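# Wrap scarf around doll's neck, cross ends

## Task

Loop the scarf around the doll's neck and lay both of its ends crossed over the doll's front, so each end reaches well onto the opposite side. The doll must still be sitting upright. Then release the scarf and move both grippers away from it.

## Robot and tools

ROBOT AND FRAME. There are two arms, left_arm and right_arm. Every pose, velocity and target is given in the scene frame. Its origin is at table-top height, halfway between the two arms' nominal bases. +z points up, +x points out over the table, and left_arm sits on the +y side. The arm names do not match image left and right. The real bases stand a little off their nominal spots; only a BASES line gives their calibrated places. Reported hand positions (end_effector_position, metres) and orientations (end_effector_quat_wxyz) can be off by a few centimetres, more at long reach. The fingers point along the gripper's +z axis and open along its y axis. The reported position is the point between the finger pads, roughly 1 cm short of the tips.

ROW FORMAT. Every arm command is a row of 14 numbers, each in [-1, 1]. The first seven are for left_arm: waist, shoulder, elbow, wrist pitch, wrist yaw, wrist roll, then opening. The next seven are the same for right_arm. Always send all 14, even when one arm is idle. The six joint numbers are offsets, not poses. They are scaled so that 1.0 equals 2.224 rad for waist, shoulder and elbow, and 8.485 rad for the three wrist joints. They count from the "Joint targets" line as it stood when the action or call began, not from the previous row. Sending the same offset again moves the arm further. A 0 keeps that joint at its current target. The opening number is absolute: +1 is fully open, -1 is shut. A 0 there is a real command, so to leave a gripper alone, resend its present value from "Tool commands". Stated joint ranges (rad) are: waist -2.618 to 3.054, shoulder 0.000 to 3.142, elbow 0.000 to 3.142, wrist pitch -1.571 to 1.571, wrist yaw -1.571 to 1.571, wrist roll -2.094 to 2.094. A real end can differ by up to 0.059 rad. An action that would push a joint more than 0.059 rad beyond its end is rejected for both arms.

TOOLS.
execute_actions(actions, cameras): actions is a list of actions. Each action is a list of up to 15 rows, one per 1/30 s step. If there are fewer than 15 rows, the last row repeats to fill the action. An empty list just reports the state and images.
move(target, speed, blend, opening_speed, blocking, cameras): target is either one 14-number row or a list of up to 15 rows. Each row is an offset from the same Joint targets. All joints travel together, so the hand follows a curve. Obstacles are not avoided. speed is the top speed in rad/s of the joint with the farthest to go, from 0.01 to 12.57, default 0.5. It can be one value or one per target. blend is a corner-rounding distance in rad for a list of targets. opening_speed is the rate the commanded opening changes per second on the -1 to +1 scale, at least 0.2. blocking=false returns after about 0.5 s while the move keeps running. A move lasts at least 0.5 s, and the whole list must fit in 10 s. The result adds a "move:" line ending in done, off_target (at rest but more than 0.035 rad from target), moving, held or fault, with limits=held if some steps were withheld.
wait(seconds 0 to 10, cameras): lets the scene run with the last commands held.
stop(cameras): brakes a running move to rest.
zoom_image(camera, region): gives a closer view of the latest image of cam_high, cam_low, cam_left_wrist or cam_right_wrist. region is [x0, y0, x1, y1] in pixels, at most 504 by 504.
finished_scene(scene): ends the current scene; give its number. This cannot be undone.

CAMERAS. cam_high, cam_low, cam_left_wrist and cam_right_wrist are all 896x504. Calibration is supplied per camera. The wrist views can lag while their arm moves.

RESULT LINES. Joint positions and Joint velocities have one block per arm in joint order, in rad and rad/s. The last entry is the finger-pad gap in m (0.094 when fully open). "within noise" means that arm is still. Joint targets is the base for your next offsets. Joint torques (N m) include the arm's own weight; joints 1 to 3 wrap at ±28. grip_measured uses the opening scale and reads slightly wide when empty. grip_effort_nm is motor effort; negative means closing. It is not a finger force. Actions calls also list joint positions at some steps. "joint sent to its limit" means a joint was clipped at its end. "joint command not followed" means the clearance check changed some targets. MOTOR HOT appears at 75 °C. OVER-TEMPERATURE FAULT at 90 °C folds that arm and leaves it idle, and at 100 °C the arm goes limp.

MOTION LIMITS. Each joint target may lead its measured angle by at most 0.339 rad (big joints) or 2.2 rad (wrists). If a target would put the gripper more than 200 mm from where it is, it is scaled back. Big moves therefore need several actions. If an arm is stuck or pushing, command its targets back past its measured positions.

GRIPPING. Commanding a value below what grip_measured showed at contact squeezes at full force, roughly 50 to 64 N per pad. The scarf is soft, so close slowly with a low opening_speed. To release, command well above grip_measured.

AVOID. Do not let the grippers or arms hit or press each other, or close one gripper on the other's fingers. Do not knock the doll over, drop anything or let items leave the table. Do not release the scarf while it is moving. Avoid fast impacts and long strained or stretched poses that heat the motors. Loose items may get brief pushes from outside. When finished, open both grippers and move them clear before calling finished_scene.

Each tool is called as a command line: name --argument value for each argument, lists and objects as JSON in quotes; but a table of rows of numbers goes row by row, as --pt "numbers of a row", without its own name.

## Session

execute_actions --actions '[]'

zoom_image --camera "cam_high" --region '[370, 50, 550, 250]'

zoom_image --camera "cam_low" --region '[300, 70, 600, 360]'

Scene clock: 0.00 s.
left_arm: end_effector_position=(+0.3699, +0.3190, +0.1463) grip_measured=+1.000 grip_effort_nm=n/a end_effector_quat_wxyz=(+0.643, -0.028, +0.764, +0.038) | right_arm: end_effector_position=(+0.4045, -0.2918, +0.1330) grip_measured=+1.000 grip_effort_nm=n/a end_effector_quat_wxyz=(+0.589, +0.046, +0.807, +0.012)
Joint positions: left_arm=[-0.064 1.551 0.331 1.048 -0.153 -0.004 0.094] | right_arm=[-0.01 1.507 0.393 0.804 -0.018 0.071 0.094]
Joint velocities: within noise
Joint torques (N m): no reading
Motor temperatures (°C): left_arm=[29 37 33 35 33 31 33] | right_arm=[34 36 39 36 32 30 29]
Heat: left arm: 37 °C; right arm: 39 °C.
Joint targets: left_arm=[-0.064 1.548 0.335 1.043 -0.154 -0.004] | right_arm=[-0.010 1.500 0.401 0.809 -0.018 0.070]
Tool commands: left_gripper/opening=+1.0 right_gripper/opening=+1.0
camera_calibration:
cam_left_wrist: T_world_to_cam=[[0.0880619, -0.995203, -0.0426184, 0.291259], [-0.57957, -0.0163931, -0.814757, 0.375647], [0.81015, 0.0964494, -0.578234, -0.162418], [0, 0, 0, 1]] pos_world=[0.323648, 0.311685, 0.224558]
cam_right_wrist: T_world_to_cam=[[-0.0535853, -0.993329, -0.102107, -0.250701], [-0.669757, 0.111595, -0.734147, 0.440866], [0.740644, 0.0290473, -0.671269, -0.115552], [0, 0, 0, 1]] pos_world=[0.367422, -0.294871, 0.220496]

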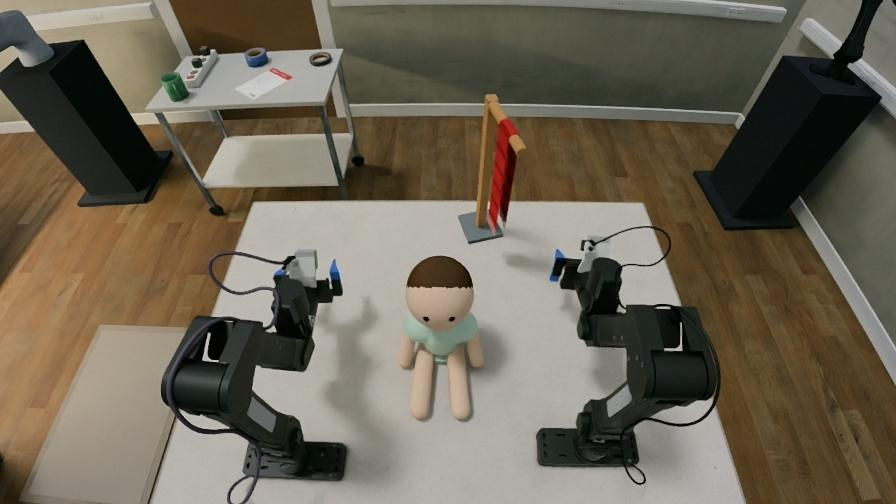

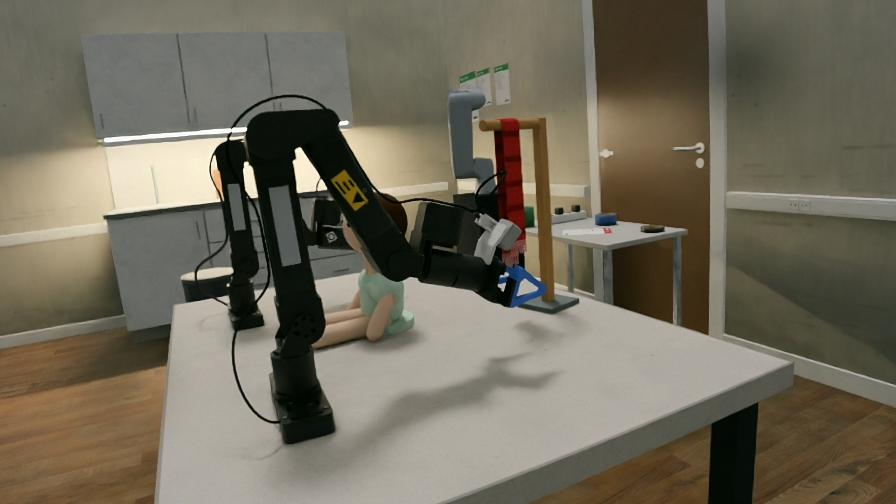

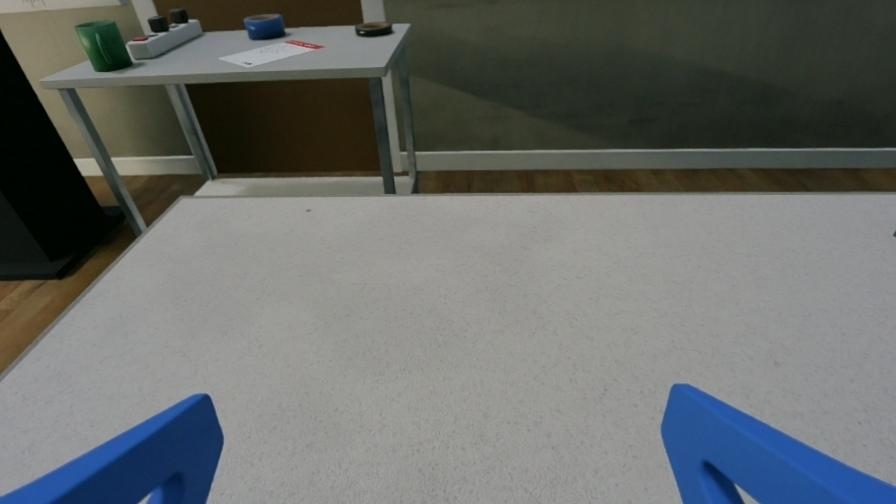

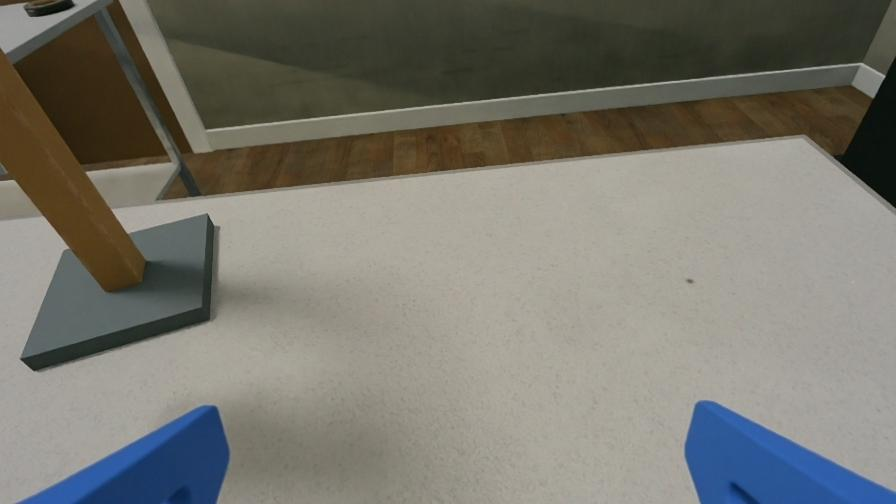

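Scaled by 2.520 from the camera's 896x504 image, which has a finer 1280x720 frame.

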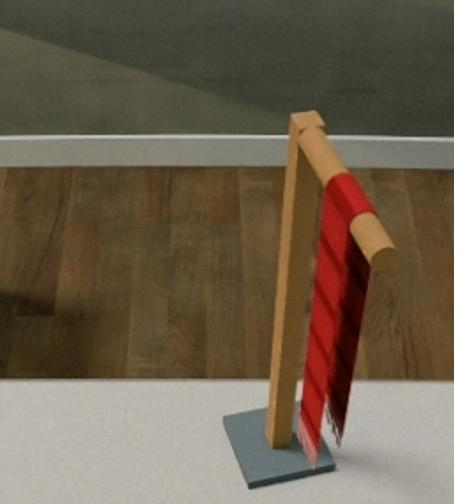

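Scaled by 1.680 from the camera's 896x504 image, which has a finer 1280x720 frame.

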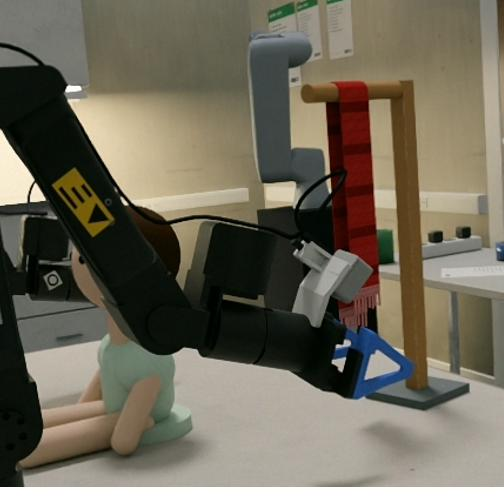

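move --target '[0,0,0,0,0,0,1,0.1862,0.0998,0.0562,0.0456,0.0021,-0.0083,0.2]' --speed 0.6 --cameras '["cam_right_wrist","cam_high"]'

Scene clock: 23.77 s.
left_arm: end_effector_position=(+0.3699, +0.3190, +0.1463) grip_measured=+1.000 grip_effort_nm=0.012 end_effector_quat_wxyz=(+0.643, -0.028, +0.764, +0.038) | right_arm: end_effector_position=(+0.4223, -0.1140, +0.1879) grip_measured=+0.202 grip_effort_nm=-0.095 end_effector_quat_wxyz=(+0.686, -0.126, +0.704, +0.131)
Joint positions: left_arm=[-0.064 1.551 0.331 1.048 -0.153 -0.004 0.094] | right_arm=[0.404 1.706 0.505 1.178 -0.007 0.011 0.056]
Joint velocities: within noise
Joint torques (N m): left_arm=[-0.09 -4.94 6.28 1.91 -0.02 0.02] | right_arm=[-0.08 -4.98 7.2 2.29 0.06 -0.15]
Motor temperatures (°C): left_arm=[29 39 35 42 33 31 33] | right_arm=[34 38 40 40 32 30 29]
Heat: left arm: 42 °C; right arm: 40 °C.
Joint targets: left_arm=[-0.064 1.548 0.335 1.043 -0.154 -0.004] | right_arm=[0.404 1.722 0.526 1.196 0.000 0.000]
move: done
camera_calibration:
cam_right_wrist: T_world_to_cam=[[0.370374, -0.928139, -0.0371675, -0.251388], [-0.418629, -0.131067, -0.89865, 0.370472], [0.8292, 0.348396, -0.437089, -0.142109], [0, 0, 0, 1]] pos_world=[0.366034, -0.135256, 0.261467]
Images, in order (width x height): cam_high 896x504, cam_right_wrist 896x504.

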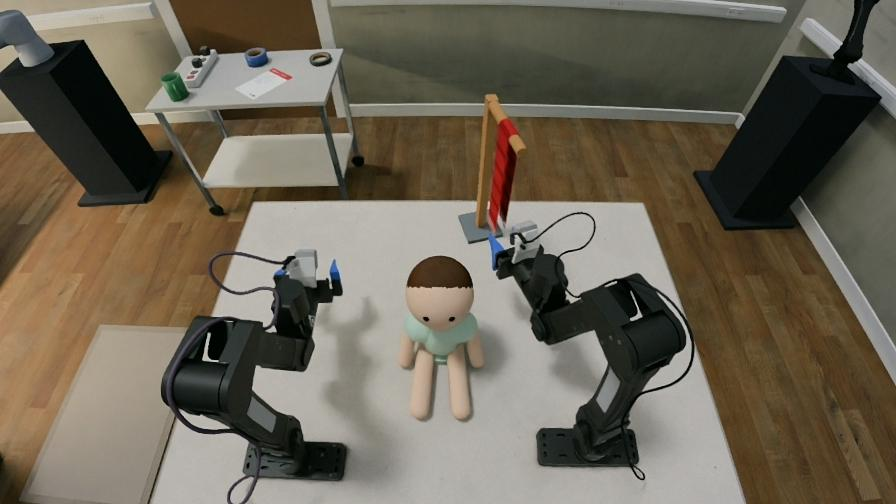

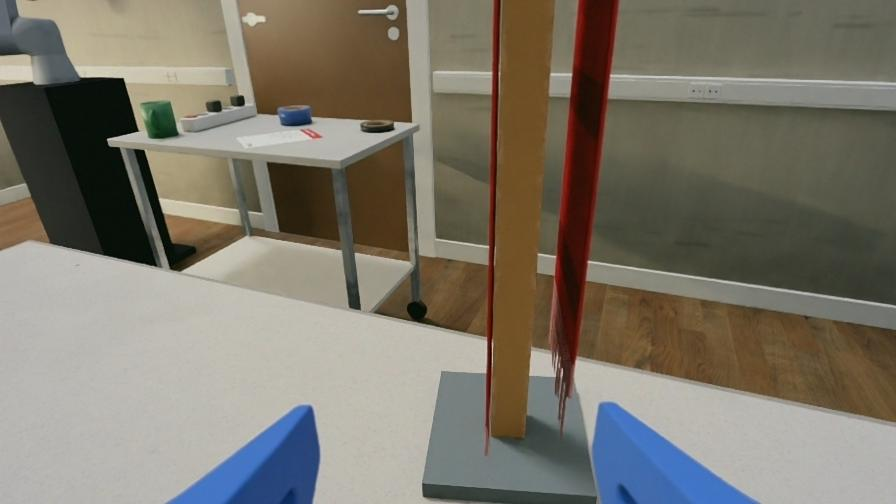

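move --pt "0 0 0 0 0 0 1 -0.0229 0 0 0 0 0 0.1" --pt "0 0 0 0 0 0 1 -0.0229 0.0841 0.1461 -0.0163 0 0 0.1" --speed 0.35 --cameras '["cam_right_wrist","cam_high"]'

Scene clock: 34.40 s.
left_arm: end_effector_position=(+0.3699, +0.3190, +0.1463) grip_measured=+1.000 grip_effort_nm=0.017 end_effector_quat_wxyz=(+0.643, -0.028, +0.764, +0.038) | right_arm: end_effector_position=(+0.5010, -0.1131, +0.2066) grip_measured=+0.102 grip_effort_nm=-0.095 end_effector_quat_wxyz=(+0.700, -0.106, +0.697, +0.114)
Joint positions: left_arm=[-0.064 1.551 0.331 1.048 -0.153 -0.004 0.094] | right_arm=[0.354 1.889 0.829 1.066 -0.004 0.01 0.052]
Joint velocities: within noise
Joint torques (N m): left_arm=[-0.08 -4.83 6.17 1.92 -0.05 -0.02] | right_arm=[-0.14 -6.84 7.92 2.02 0.02 -0.12]
Motor temperatures (°C): left_arm=[29 39 35 43 33 31 33] | right_arm=[34 38 40 43 32 30 29]
Heat: left arm: 43 °C; right arm: 43 °C.
Joint targets: left_arm=[-0.064 1.548 0.335 1.043 -0.154 -0.004] | right_arm=[0.353 1.909 0.851 1.058 0.000 0.000]
move: done
camera_calibration:
cam_right_wrist: T_world_to_cam=[[0.320987, -0.946407, -0.0357786, -0.256639], [-0.399872, -0.101183, -0.910969, 0.416936], [0.858528, 0.306716, -0.41092, -0.224345], [0, 0, 0, 1]] pos_world=[0.441705, -0.131888, 0.278446]
Images, in order (width x height): cam_high 896x504, cam_right_wrist 896x504.

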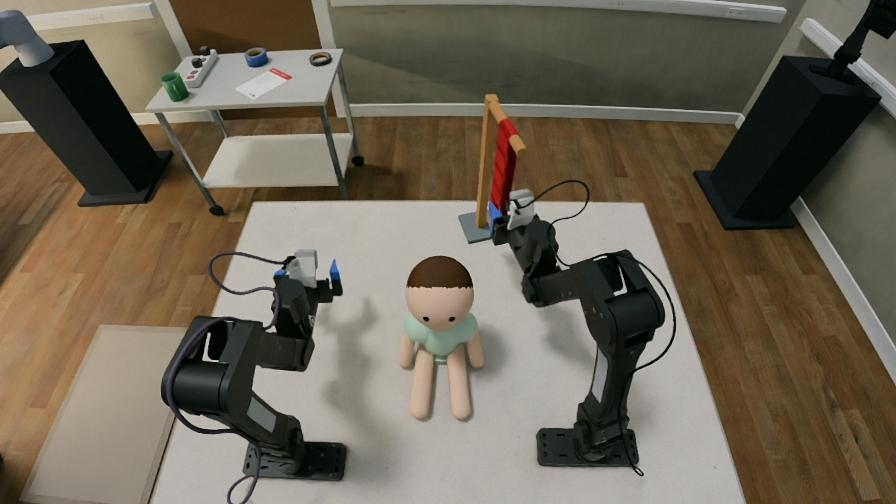

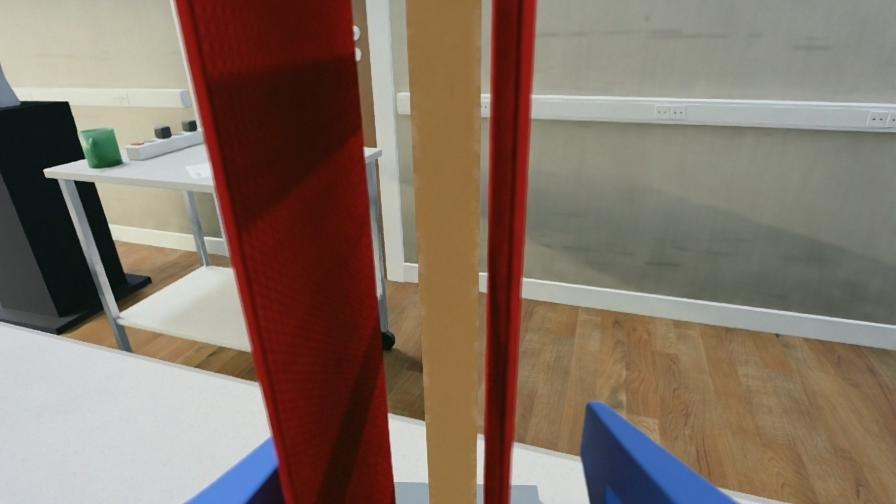

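move --pt "0 0 0 0 0 0 1 0 -0.0841 -0.1461 0.0163 0 0 0.1" --pt "0 0 0 0 0 0 1 -0.0153 -0.0841 -0.1461 0.0163 0 0 -0.3" --pt "0 0 0 0 0 0 1 -0.0153 0.005 0.008 -0.0008 0 0 -0.3" --speed 0.4 --cameras '["cam_right_wrist","cam_high"]'

Scene clock: 46.20 s.
left_arm: end_effector_position=(+0.3699, +0.3190, +0.1463) grip_measured=+1.000 grip_effort_nm=0.012 end_effector_quat_wxyz=(+0.643, -0.028, +0.764, +0.038) | right_arm: end_effector_position=(+0.5100, -0.1287, +0.2071) grip_measured=-0.298 grip_effort_nm=-0.095 end_effector_quat_wxyz=(+0.702, -0.095, +0.698, +0.102)
Joint positions: left_arm=[-0.064 1.551 0.331 1.048 -0.153 -0.004 0.094] | right_arm=[0.321 1.9 0.847 1.059 -0.003 0.01 0.033]
Joint velocities: within noise
Joint torques (N m): left_arm=[0.08 -4.68 6.17 1.92 -0.02 0.03] | right_arm=[-0.25 -6.94 7.94 2.02 0.02 -0.12]
Motor temperatures (°C): left_arm=[29 40 35 44 33 31 33] | right_arm=[34 39 41 44 32 30 29]
Heat: left arm: 44 °C; right arm: 44 °C.
Joint targets: left_arm=[-0.064 1.548 0.335 1.043 -0.154 -0.004] | right_arm=[0.319 1.920 0.868 1.051 -0.001 0.000]
move: done
camera_calibration:
cam_right_wrist: T_world_to_cam=[[0.289013, -0.956671, -0.0353937, -0.259339], [-0.40266, -0.0879366, -0.911116, 0.422452], [0.868525, 0.277576, -0.410628, -0.235925], [0, 0, 0, 1]] pos_world=[0.449964, -0.145466, 0.278846]
Images, in order (width x height): cam_high 896x504, cam_right_wrist 896x504.

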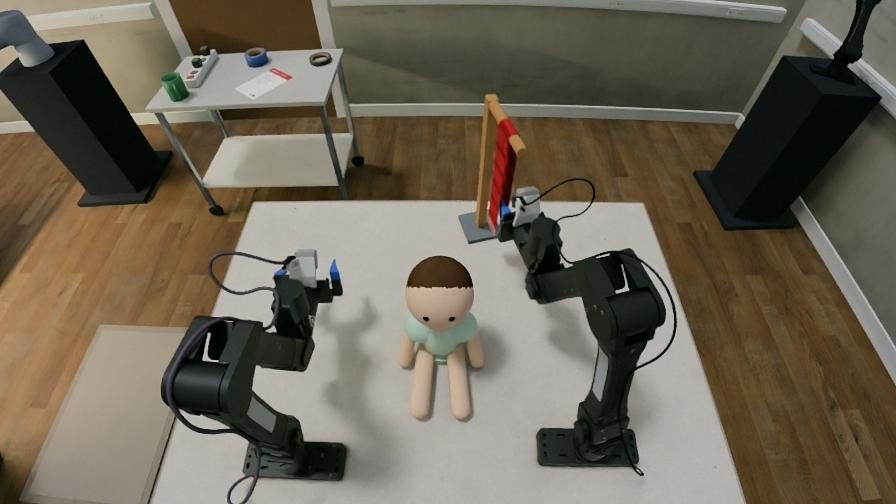

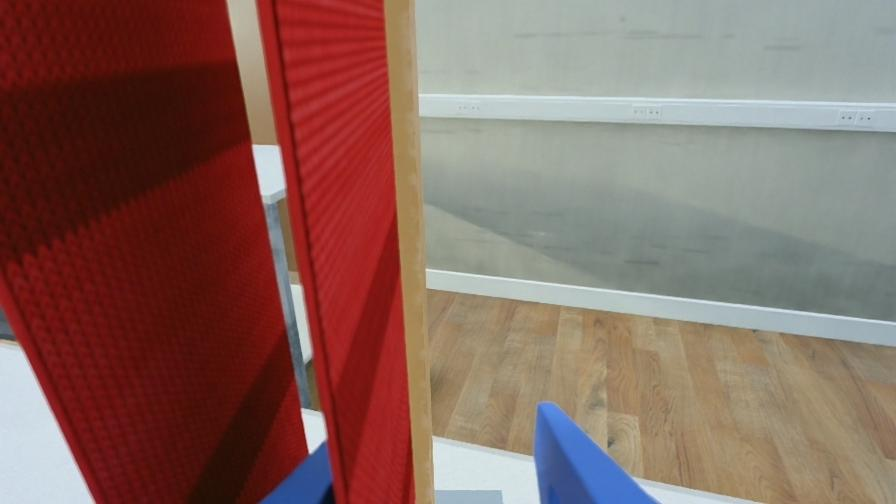

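move --target '[0,0,0,0,0,0,1,0,0,0,0,0,0,-1]' --opening_speed 1 --cameras '["cam_right_wrist"]'

Scene clock: 51.40 s.
left_arm: end_effector_position=(+0.3699, +0.3190, +0.1463) grip_measured=+1.000 grip_effort_nm=0.012 end_effector_quat_wxyz=(+0.643, -0.028, +0.764, +0.038) | right_arm: end_effector_position=(+0.5100, -0.1287, +0.2068) grip_measured=-0.982 grip_effort_nm=-0.945 end_effector_quat_wxyz=(+0.702, -0.095, +0.699, +0.102)
Joint positions: left_arm=[-0.064 1.551 0.331 1.048 -0.153 -0.004 0.094] | right_arm=[0.321 1.9 0.847 1.058 -0.003 0.01 0.001]
Joint velocities: within noise
Joint torques (N m): left_arm=[0.13 -4.85 6.27 1.91 -0.02 0.02] | right_arm=[-0.24 -6.95 7.92 2.01 0.02 -0.12]
Motor temperatures (°C): left_arm=[29 40 35 44 33 31 33] | right_arm=[34 39 41 44 32 30 29]
Heat: left arm: 44 °C; right arm: 44 °C.
Joint targets: left_arm=[-0.064 1.548 0.335 1.043 -0.154 -0.004] | right_arm=[0.319 1.920 0.868 1.051 -0.001 0.000]
move: done
camera_calibration:
cam_right_wrist: T_world_to_cam=[[0.289018, -0.956668, -0.035414, -0.259276], [-0.403638, -0.0882318, -0.910655, 0.422585], [0.86807, 0.27749, -0.411648, -0.235647], [0, 0, 0, 1]] pos_world=[0.450065, -0.145366, 0.278643]
Images, in order (width x height): cam_right_wrist 896x504.

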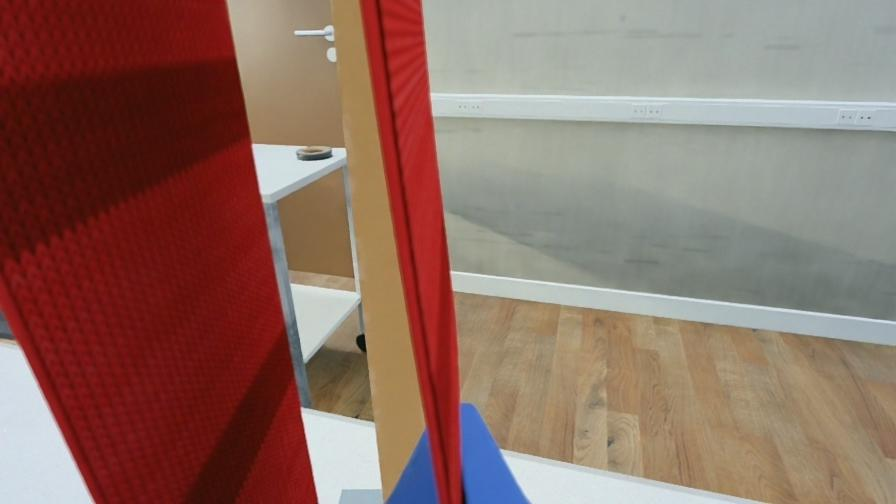

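move --target '[-0.1542,0.3219,0.4658,-0.0177,0.1116,0.0005,0.8,-0.0859,-0.2104,-0.0733,-0.0358,0,0,-1]' --speed 0.5

Scene clock: 72.83 s.
left_arm: end_effector_position=(+0.4562, -0.0266, +0.1951) grip_measured=+0.802 grip_effort_nm=-0.081 end_effector_quat_wxyz=(+0.594, +0.395, +0.579, -0.394) | right_arm: end_effector_position=(+0.4642, -0.2321, +0.2724) grip_measured=-0.982 grip_effort_nm=-0.945 end_effector_quat_wxyz=(+0.702, -0.029, +0.710, +0.035)
Joint positions: left_arm=[-0.405 2.233 1.346 0.91 0.781 -0.004 0.085] | right_arm=[0.132 1.481 0.715 0.755 -0.003 0.01 0.001]
Joint velocities: within noise
Joint torques (N m): left_arm=[-0.24 -8.95 9.33 1.6 0.14 0.07] | right_arm=[-0.43 -8.1 6.24 2 0.02 -0.12]
Motor temperatures (°C): left_arm=[29 40 36 45 33 31 33] | right_arm=[34 40 41 44 32 30 30]
Heat: left arm: 45 °C; right arm: 44 °C.
Joint targets: left_arm=[-0.407 2.263 1.371 0.893 0.793 0.000] | right_arm=[0.128 1.452 0.706 0.747 -0.001 0.000]
move: done
camera_calibration:
cam_left_wrist: T_world_to_cam=[[-0.924822, -0.378926, -0.0334408, 0.418422], [-0.130023, 0.397502, -0.908342, 0.284029], [0.357488, -0.835707, -0.416888, -0.0205385], [0, 0, 0, 1]] pos_world=[0.431239, 0.0284851, 0.263425]
cam_right_wrist: T_world_to_cam=[[0.103683, -0.993969, -0.0357039, -0.265107], [-0.427891, -0.0121709, -0.903748, 0.481684], [0.897864, 0.10898, -0.426572, -0.189084], [0, 0, 0, 1]] pos_world=[0.403367, -0.237039, 0.345198]

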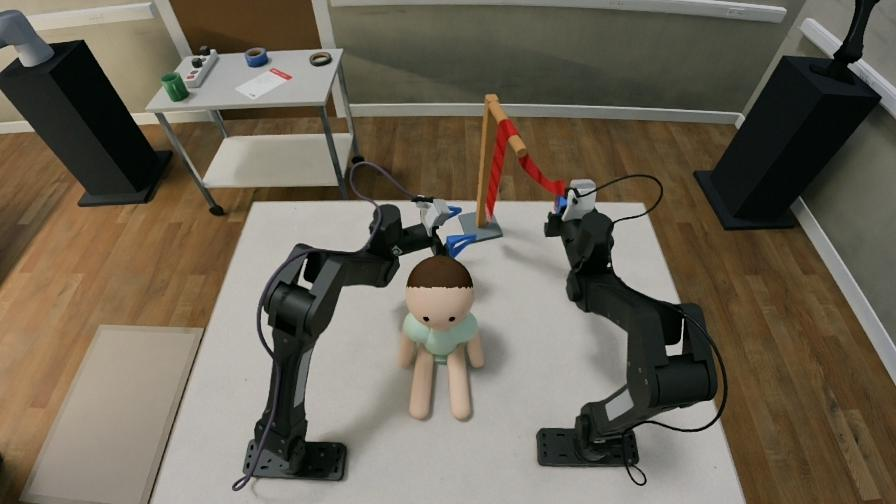

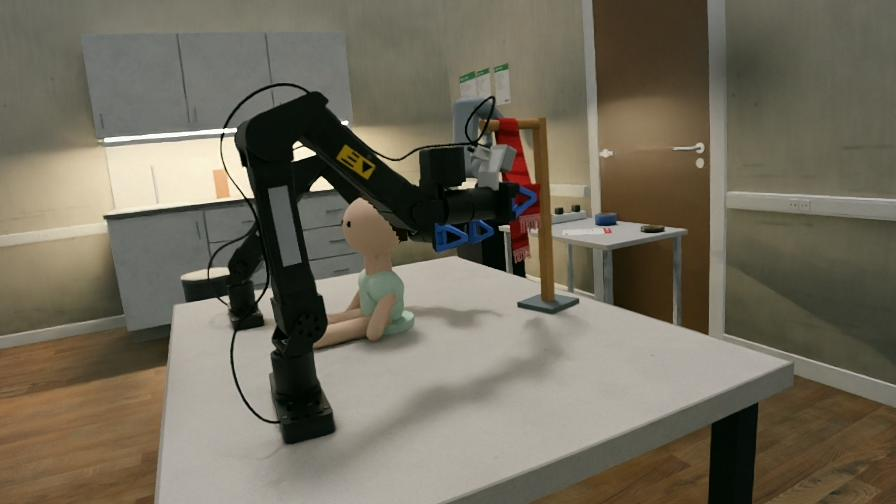

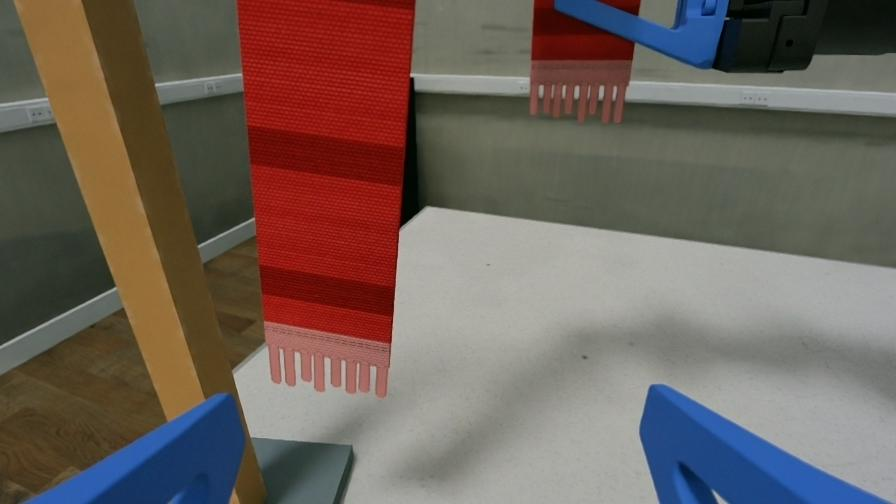

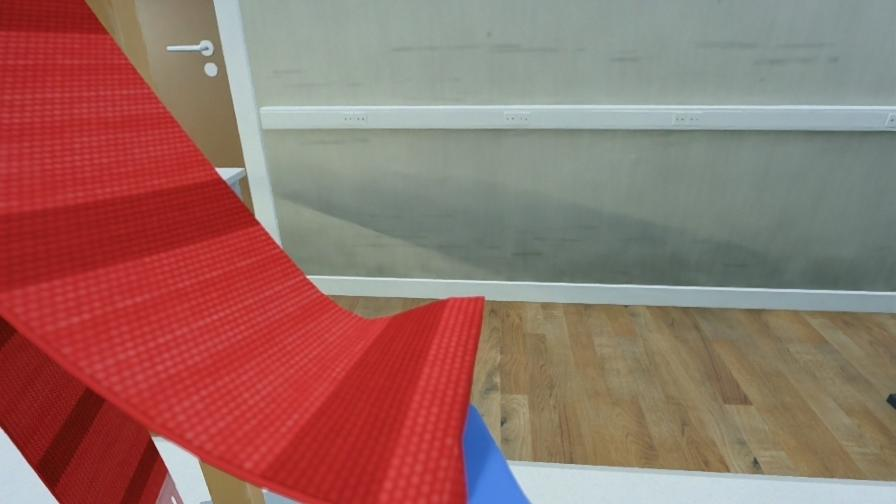

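move --pt "-0.018 0.0099 0.018 -0.0022 -0.0283 0 0.35 0 0 0 0 0 0 -1" --pt "-0.0553 0.1174 0.2217 -0.0275 -0.0381 0 0.35 0 0 0 0 0 0 -1" --speed 0.35 --cameras '["cam_left_wrist","cam_high"]'

Scene clock: 91.03 s.
left_arm: end_effector_position=(+0.5283, -0.0979, +0.2002) grip_measured=+0.352 grip_effort_nm=-0.076 end_effector_quat_wxyz=(+0.629, +0.338, +0.612, -0.341) | right_arm: end_effector_position=(+0.4642, -0.2321, +0.2720) grip_measured=-0.982 grip_effort_nm=-0.955 end_effector_quat_wxyz=(+0.702, -0.029, +0.711, +0.035)
Joint positions: left_arm=[-0.523 2.487 1.837 0.676 0.481 -0.004 0.064] | right_arm=[0.132 1.481 0.715 0.753 -0.003 0.01 0.001]
Joint velocities: within noise
Joint torques (N m): left_arm=[-0.59 -10.78 10.18 1.76 -0.09 0.03] | right_arm=[-0.44 -8.1 6.26 2.02 0.01 -0.12]
Motor temperatures (°C): left_arm=[29 43 37 43 33 31 33] | right_arm=[34 42 41 45 32 30 30]
Heat: left arm: 43 °C; right arm: 45 °C.
Joint targets: left_arm=[-0.530 2.525 1.865 0.659 0.470 0.000] | right_arm=[0.128 1.452 0.706 0.747 -0.001 0.000]
move: off_target (left_arm); left_arm: the shoulder is farthest, 0.037 rad from its target
camera_calibration:
cam_left_wrist: T_world_to_cam=[[-0.84087, -0.540478, -0.0286546, 0.397089], [-0.200502, 0.360241, -0.911057, 0.360383], [0.502729, -0.760335, -0.411283, -0.174251], [0, 0, 0, 1]] pos_world=[0.493759, -0.0476958, 0.268042]
Images, in order (width x height): cam_high 896x504, cam_left_wrist 896x504.

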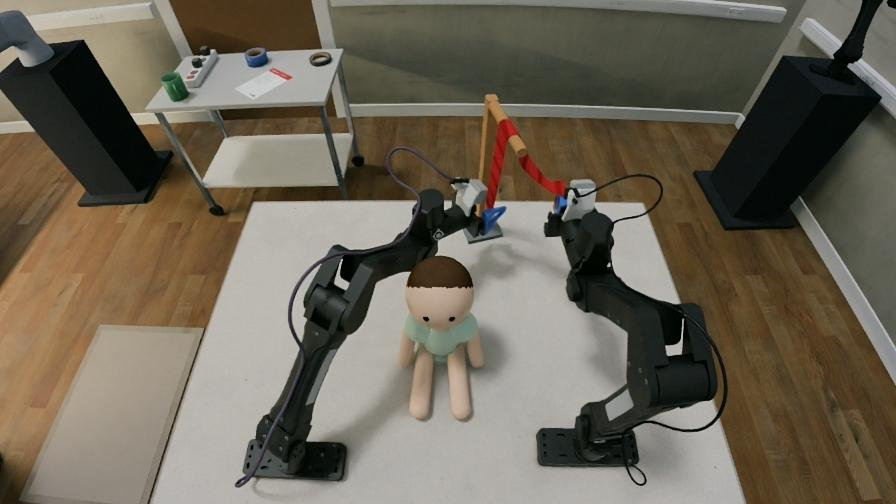

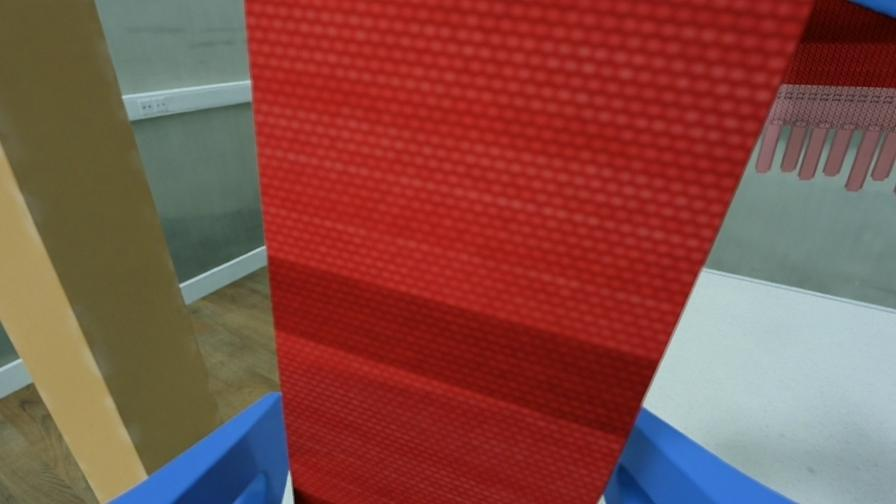

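move --target '[0,0,0,0,0,0,-1,0,0,0,0,0,0,-1]' --opening_speed 1 --cameras '["cam_left_wrist"]'

Scene clock: 110.83 s.
left_arm: end_effector_position=(+0.5285, -0.0979, +0.2000) grip_measured=-0.990 grip_effort_nm=-0.535 end_effector_quat_wxyz=(+0.629, +0.338, +0.612, -0.340) | right_arm: end_effector_position=(+0.4642, -0.2321, +0.2720) grip_measured=-0.982 grip_effort_nm=-0.950 end_effector_quat_wxyz=(+0.702, -0.029, +0.711, +0.035)
Joint positions: left_arm=[-0.523 2.487 1.837 0.675 0.48 -0.004 0] | right_arm=[0.132 1.481 0.715 0.753 -0.003 0.01 0.001]
Joint velocities: within noise
Joint torques (N m): left_arm=[-0.66 -10.84 10.13 1.77 -0.14 0.07] | right_arm=[-0.47 -8.09 6.24 2.03 0.02 -0.12]
Motor temperatures (°C): left_arm=[29 52 42 44 33 31 33] | right_arm=[34 43 42 46 32 30 30]
Heat: left arm: 52 °C; right arm: 46 °C.
Joint targets: left_arm=[-0.530 2.525 1.865 0.659 0.470 0.000] | right_arm=[0.128 1.452 0.706 0.747 -0.001 0.000]
move: off_target (left_arm); left_arm: the shoulder is farthest, 0.038 rad from its target
camera_calibration:
cam_left_wrist: T_world_to_cam=[[-0.840271, -0.541435, -0.0281557, 0.396781], [-0.201835, 0.360589, -0.910625, 0.360888], [0.503197, -0.759489, -0.412273, -0.174318], [0, 0, 0, 1]] pos_world=[0.49396, -0.0476934, 0.267939]
Images, in order (width x height): cam_left_wrist 896x504.

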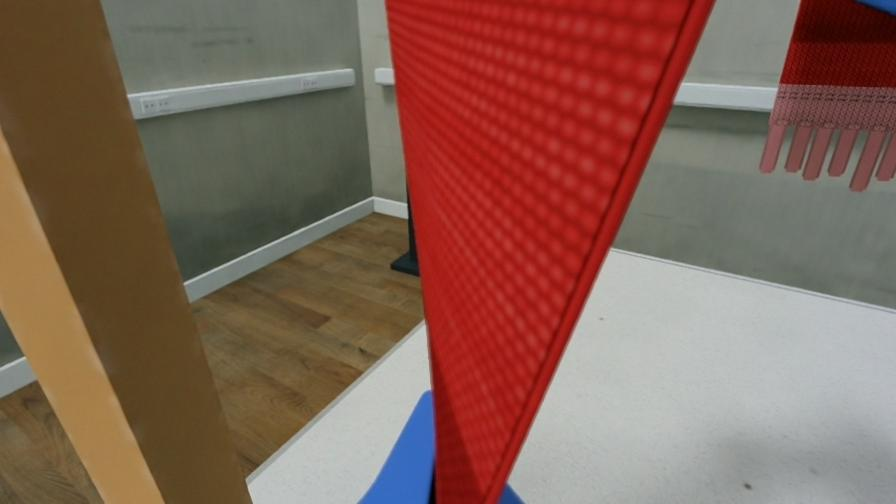

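move --pt "0.0373 -0.161 -0.1718 0.0029 0.0098 0 -1 0 0 0 0 0 0 -1" --pt "0.0063 -0.3737 -0.1623 -0.0553 -0.0554 0 -1 0.0013 -0.071 0.1938 -0.0695 0 0 -1" --pt "0.0701 -0.4249 0.0099 -0.1138 -0.0554 0 -1 -0.0382 -0.0441 0.442 -0.1275 0 0 -1" --speed 0.5 --cameras '["cam_low","cam_high"]'

Scene clock: 128.63 s.
left_arm: end_effector_position=(+0.4317, +0.1319, +0.5150) grip_measured=-0.990 grip_effort_nm=-0.545 end_effector_quat_wxyz=(+0.686, +0.136, +0.702, -0.135) | right_arm: end_effector_position=(+0.4257, -0.2711, +0.5298) grip_measured=-0.982 grip_effort_nm=-0.960 end_effector_quat_wxyz=(+0.706, +0.001, +0.709, +0.006)
Joint positions: left_arm=[-0.38 1.598 1.866 -0.291 0.009 -0.004 0] | right_arm=[0.048 1.345 1.668 -0.328 -0.003 0.01 0.001]
Joint velocities: within noise
Joint torques (N m): left_arm=[0.49 -8.03 9.42 1.84 -0.1 0.1] | right_arm=[-0.5 -3.48 8.58 2.05 0.02 -0.12]
Motor temperatures (°C): left_arm=[29 55 42 44 33 31 33] | right_arm=[34 43 42 47 32 30 31]
Heat: left arm: 55 °C; right arm: 47 °C.
Joint targets: left_arm=[-0.374 1.580 1.887 -0.306 0.000 0.000] | right_arm=[0.043 1.354 1.689 -0.335 -0.001 0.000]
move: done
Images, in order (width x height): cam_high 896x504, cam_low 896x504.

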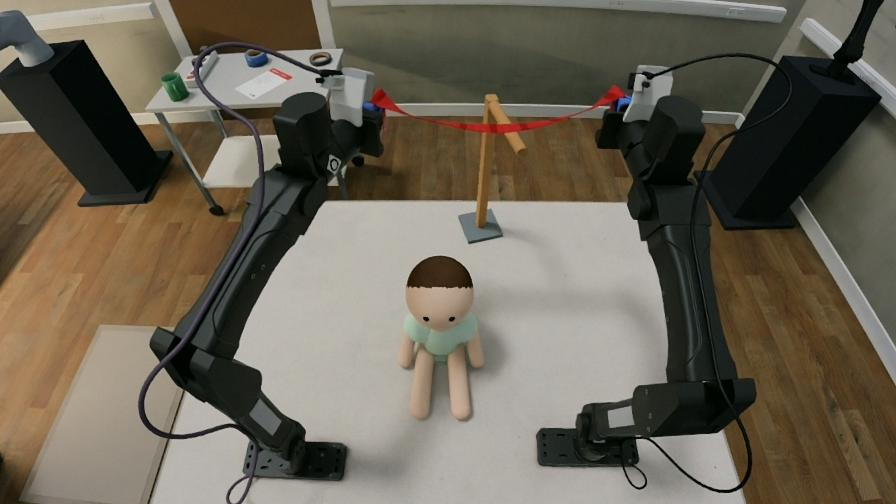

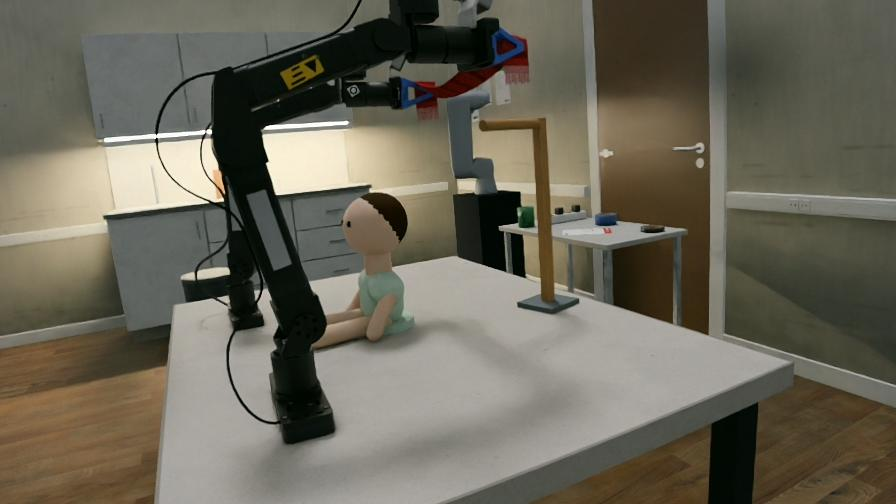

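move --pt "0.0297 -0.1524 -0.1003 -0.0138 0 0 -1 0.098 -0.1012 -0.036 -0.0171 0 0 -1" --pt "0.0922 -0.1776 -0.4051 0.0595 0 0 -1 0.1052 -0.1169 -0.3395 0.0583 0 0 -1" --pt "0.1246 0.0553 -0.6228 0.1776 0 0 -1 0.0913 0.1254 -0.571 0.1826 0 0 -1" --speed 0.5 --cameras '["cam_low","cam_high"]'

Scene clock: 151.63 s.
left_arm: end_effector_position=(+0.4169, +0.2679, +0.1976) grip_measured=-0.990 grip_effort_nm=-0.535 end_effector_quat_wxyz=(+0.712, +0.038, +0.699, -0.041) | right_arm: end_effector_position=(+0.4205, -0.1843, +0.1952) grip_measured=-0.982 grip_effort_nm=-0.955 end_effector_quat_wxyz=(+0.702, -0.071, +0.705, +0.077)
Joint positions: left_arm=[-0.107 1.687 0.511 1.195 0.009 -0.004 0] | right_arm=[0.254 1.622 0.423 1.196 -0.002 0.01 0.001]
Joint velocities: within noise
Joint torques (N m): left_arm=[0.92 -4.81 5.46 2.01 -0.11 0.1] | right_arm=[-0.73 -4.56 5.03 2.33 0 -0.12]
Motor temperatures (°C): left_arm=[29 46 40 46 33 31 33] | right_arm=[34 39 43 48 32 30 31]
Heat: left arm: 46 °C; right arm: 48 °C.
Joint targets: left_arm=[-0.097 1.703 0.501 1.200 0.000 0.000] | right_arm=[0.246 1.633 0.418 1.214 0.000 0.000]
move: done
Images, in order (width x height): cam_high 896x504, cam_low 896x504.

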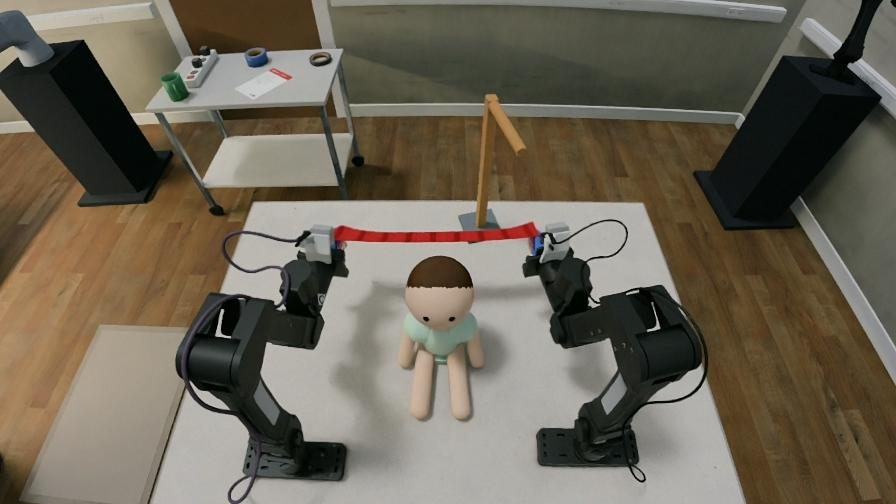

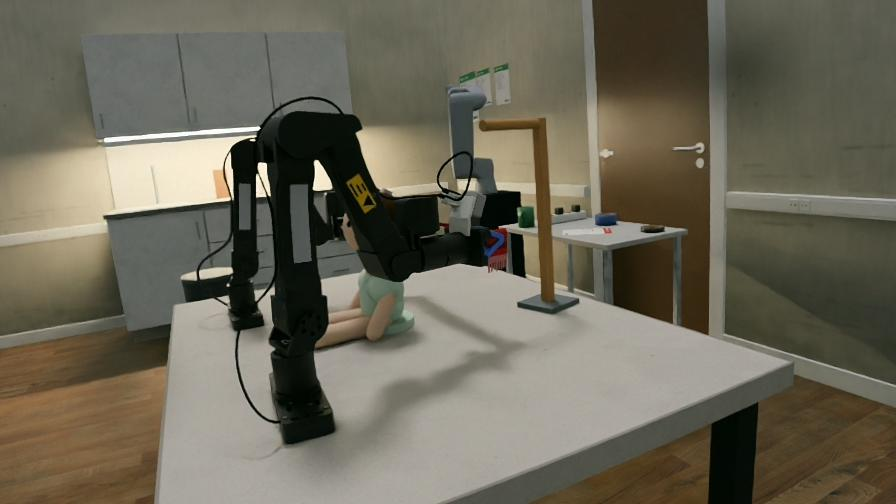

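move --pt "0 0.0904 -0.0139 0.0276 0 0 -1 0 0.1016 -0.0153 0.0308 0 0 -1" --pt "-0.0175 -0.1367 -0.1255 -0.0263 0 0 -1 0.0378 -0.1452 -0.1124 -0.0321 0 0 -1" --pt "-0.045 -0.4011 -0.1353 -0.1166 0 0 -1 0.08 -0.4326 -0.1093 -0.1318 0 0 -1" --speed 0.35 --cameras '["cam_low","cam_high"]'

zoom_image --camera "cam_high" --region '[310, 220, 570, 440]'

zoom_image --camera "cam_low" --region '[250, 150, 500, 370]'

Scene clock: 169.93 s.
left_arm: end_effector_position=(+0.2719, +0.2580, +0.1441) grip_measured=-0.990 grip_effort_nm=-0.540 end_effector_quat_wxyz=(+0.557, +0.078, +0.825, -0.056) | right_arm: end_effector_position=(+0.2698, -0.1680, +0.1409) grip_measured=-0.982 grip_effort_nm=-0.950 end_effector_quat_wxyz=(+0.540, -0.151, +0.821, +0.105)
Joint positions: left_arm=[-0.189 0.824 0.216 0.226 0.009 -0.004 0] | right_arm=[0.418 0.684 0.176 0.103 -0.002 0.01 0.001]
Joint velocities: within noise
Joint torques (N m): left_arm=[-0.69 -1.62 6.87 1.8 -0.08 0.11] | right_arm=[0.51 -0.84 7.51 1.97 0 -0.11]
Motor temperatures (°C): left_arm=[29 43 37 46 32 31 33] | right_arm=[34 39 41 49 32 30 31]
Heat: left arm: 46 °C; right arm: 49 °C.
Joint targets: left_arm=[-0.197 0.810 0.200 0.211 0.000 0.000] | right_arm=[0.424 0.671 0.175 0.096 0.000 0.000]
move: done
Images, in order (width x height): cam_high 896x504, cam_low 896x504.

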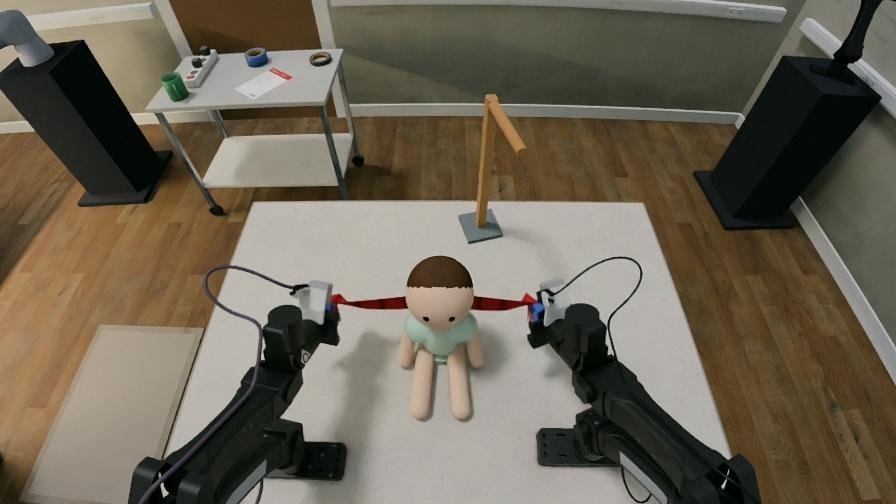

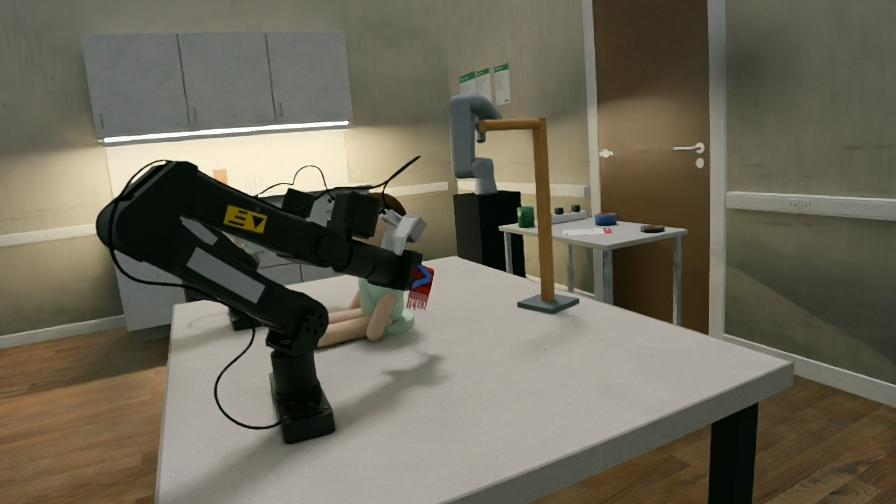

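Scaled by 1.938 from the camera's 896x504 image, which has a finer 1280x720 frame.

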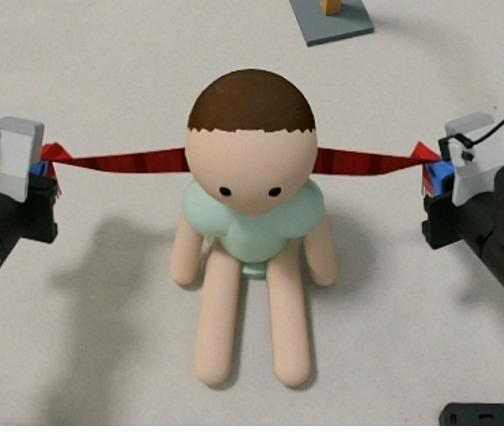

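Scaled by 2.016 from the camera's 896x504 image, which has a finer 1280x720 frame.

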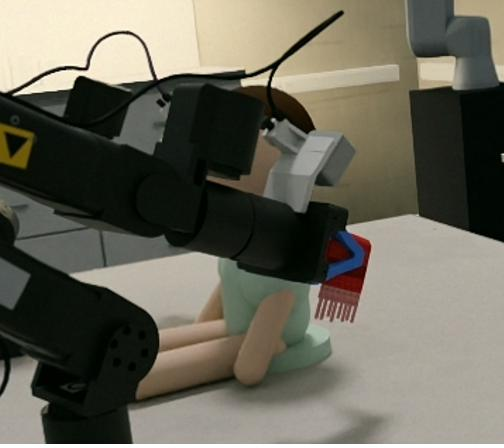

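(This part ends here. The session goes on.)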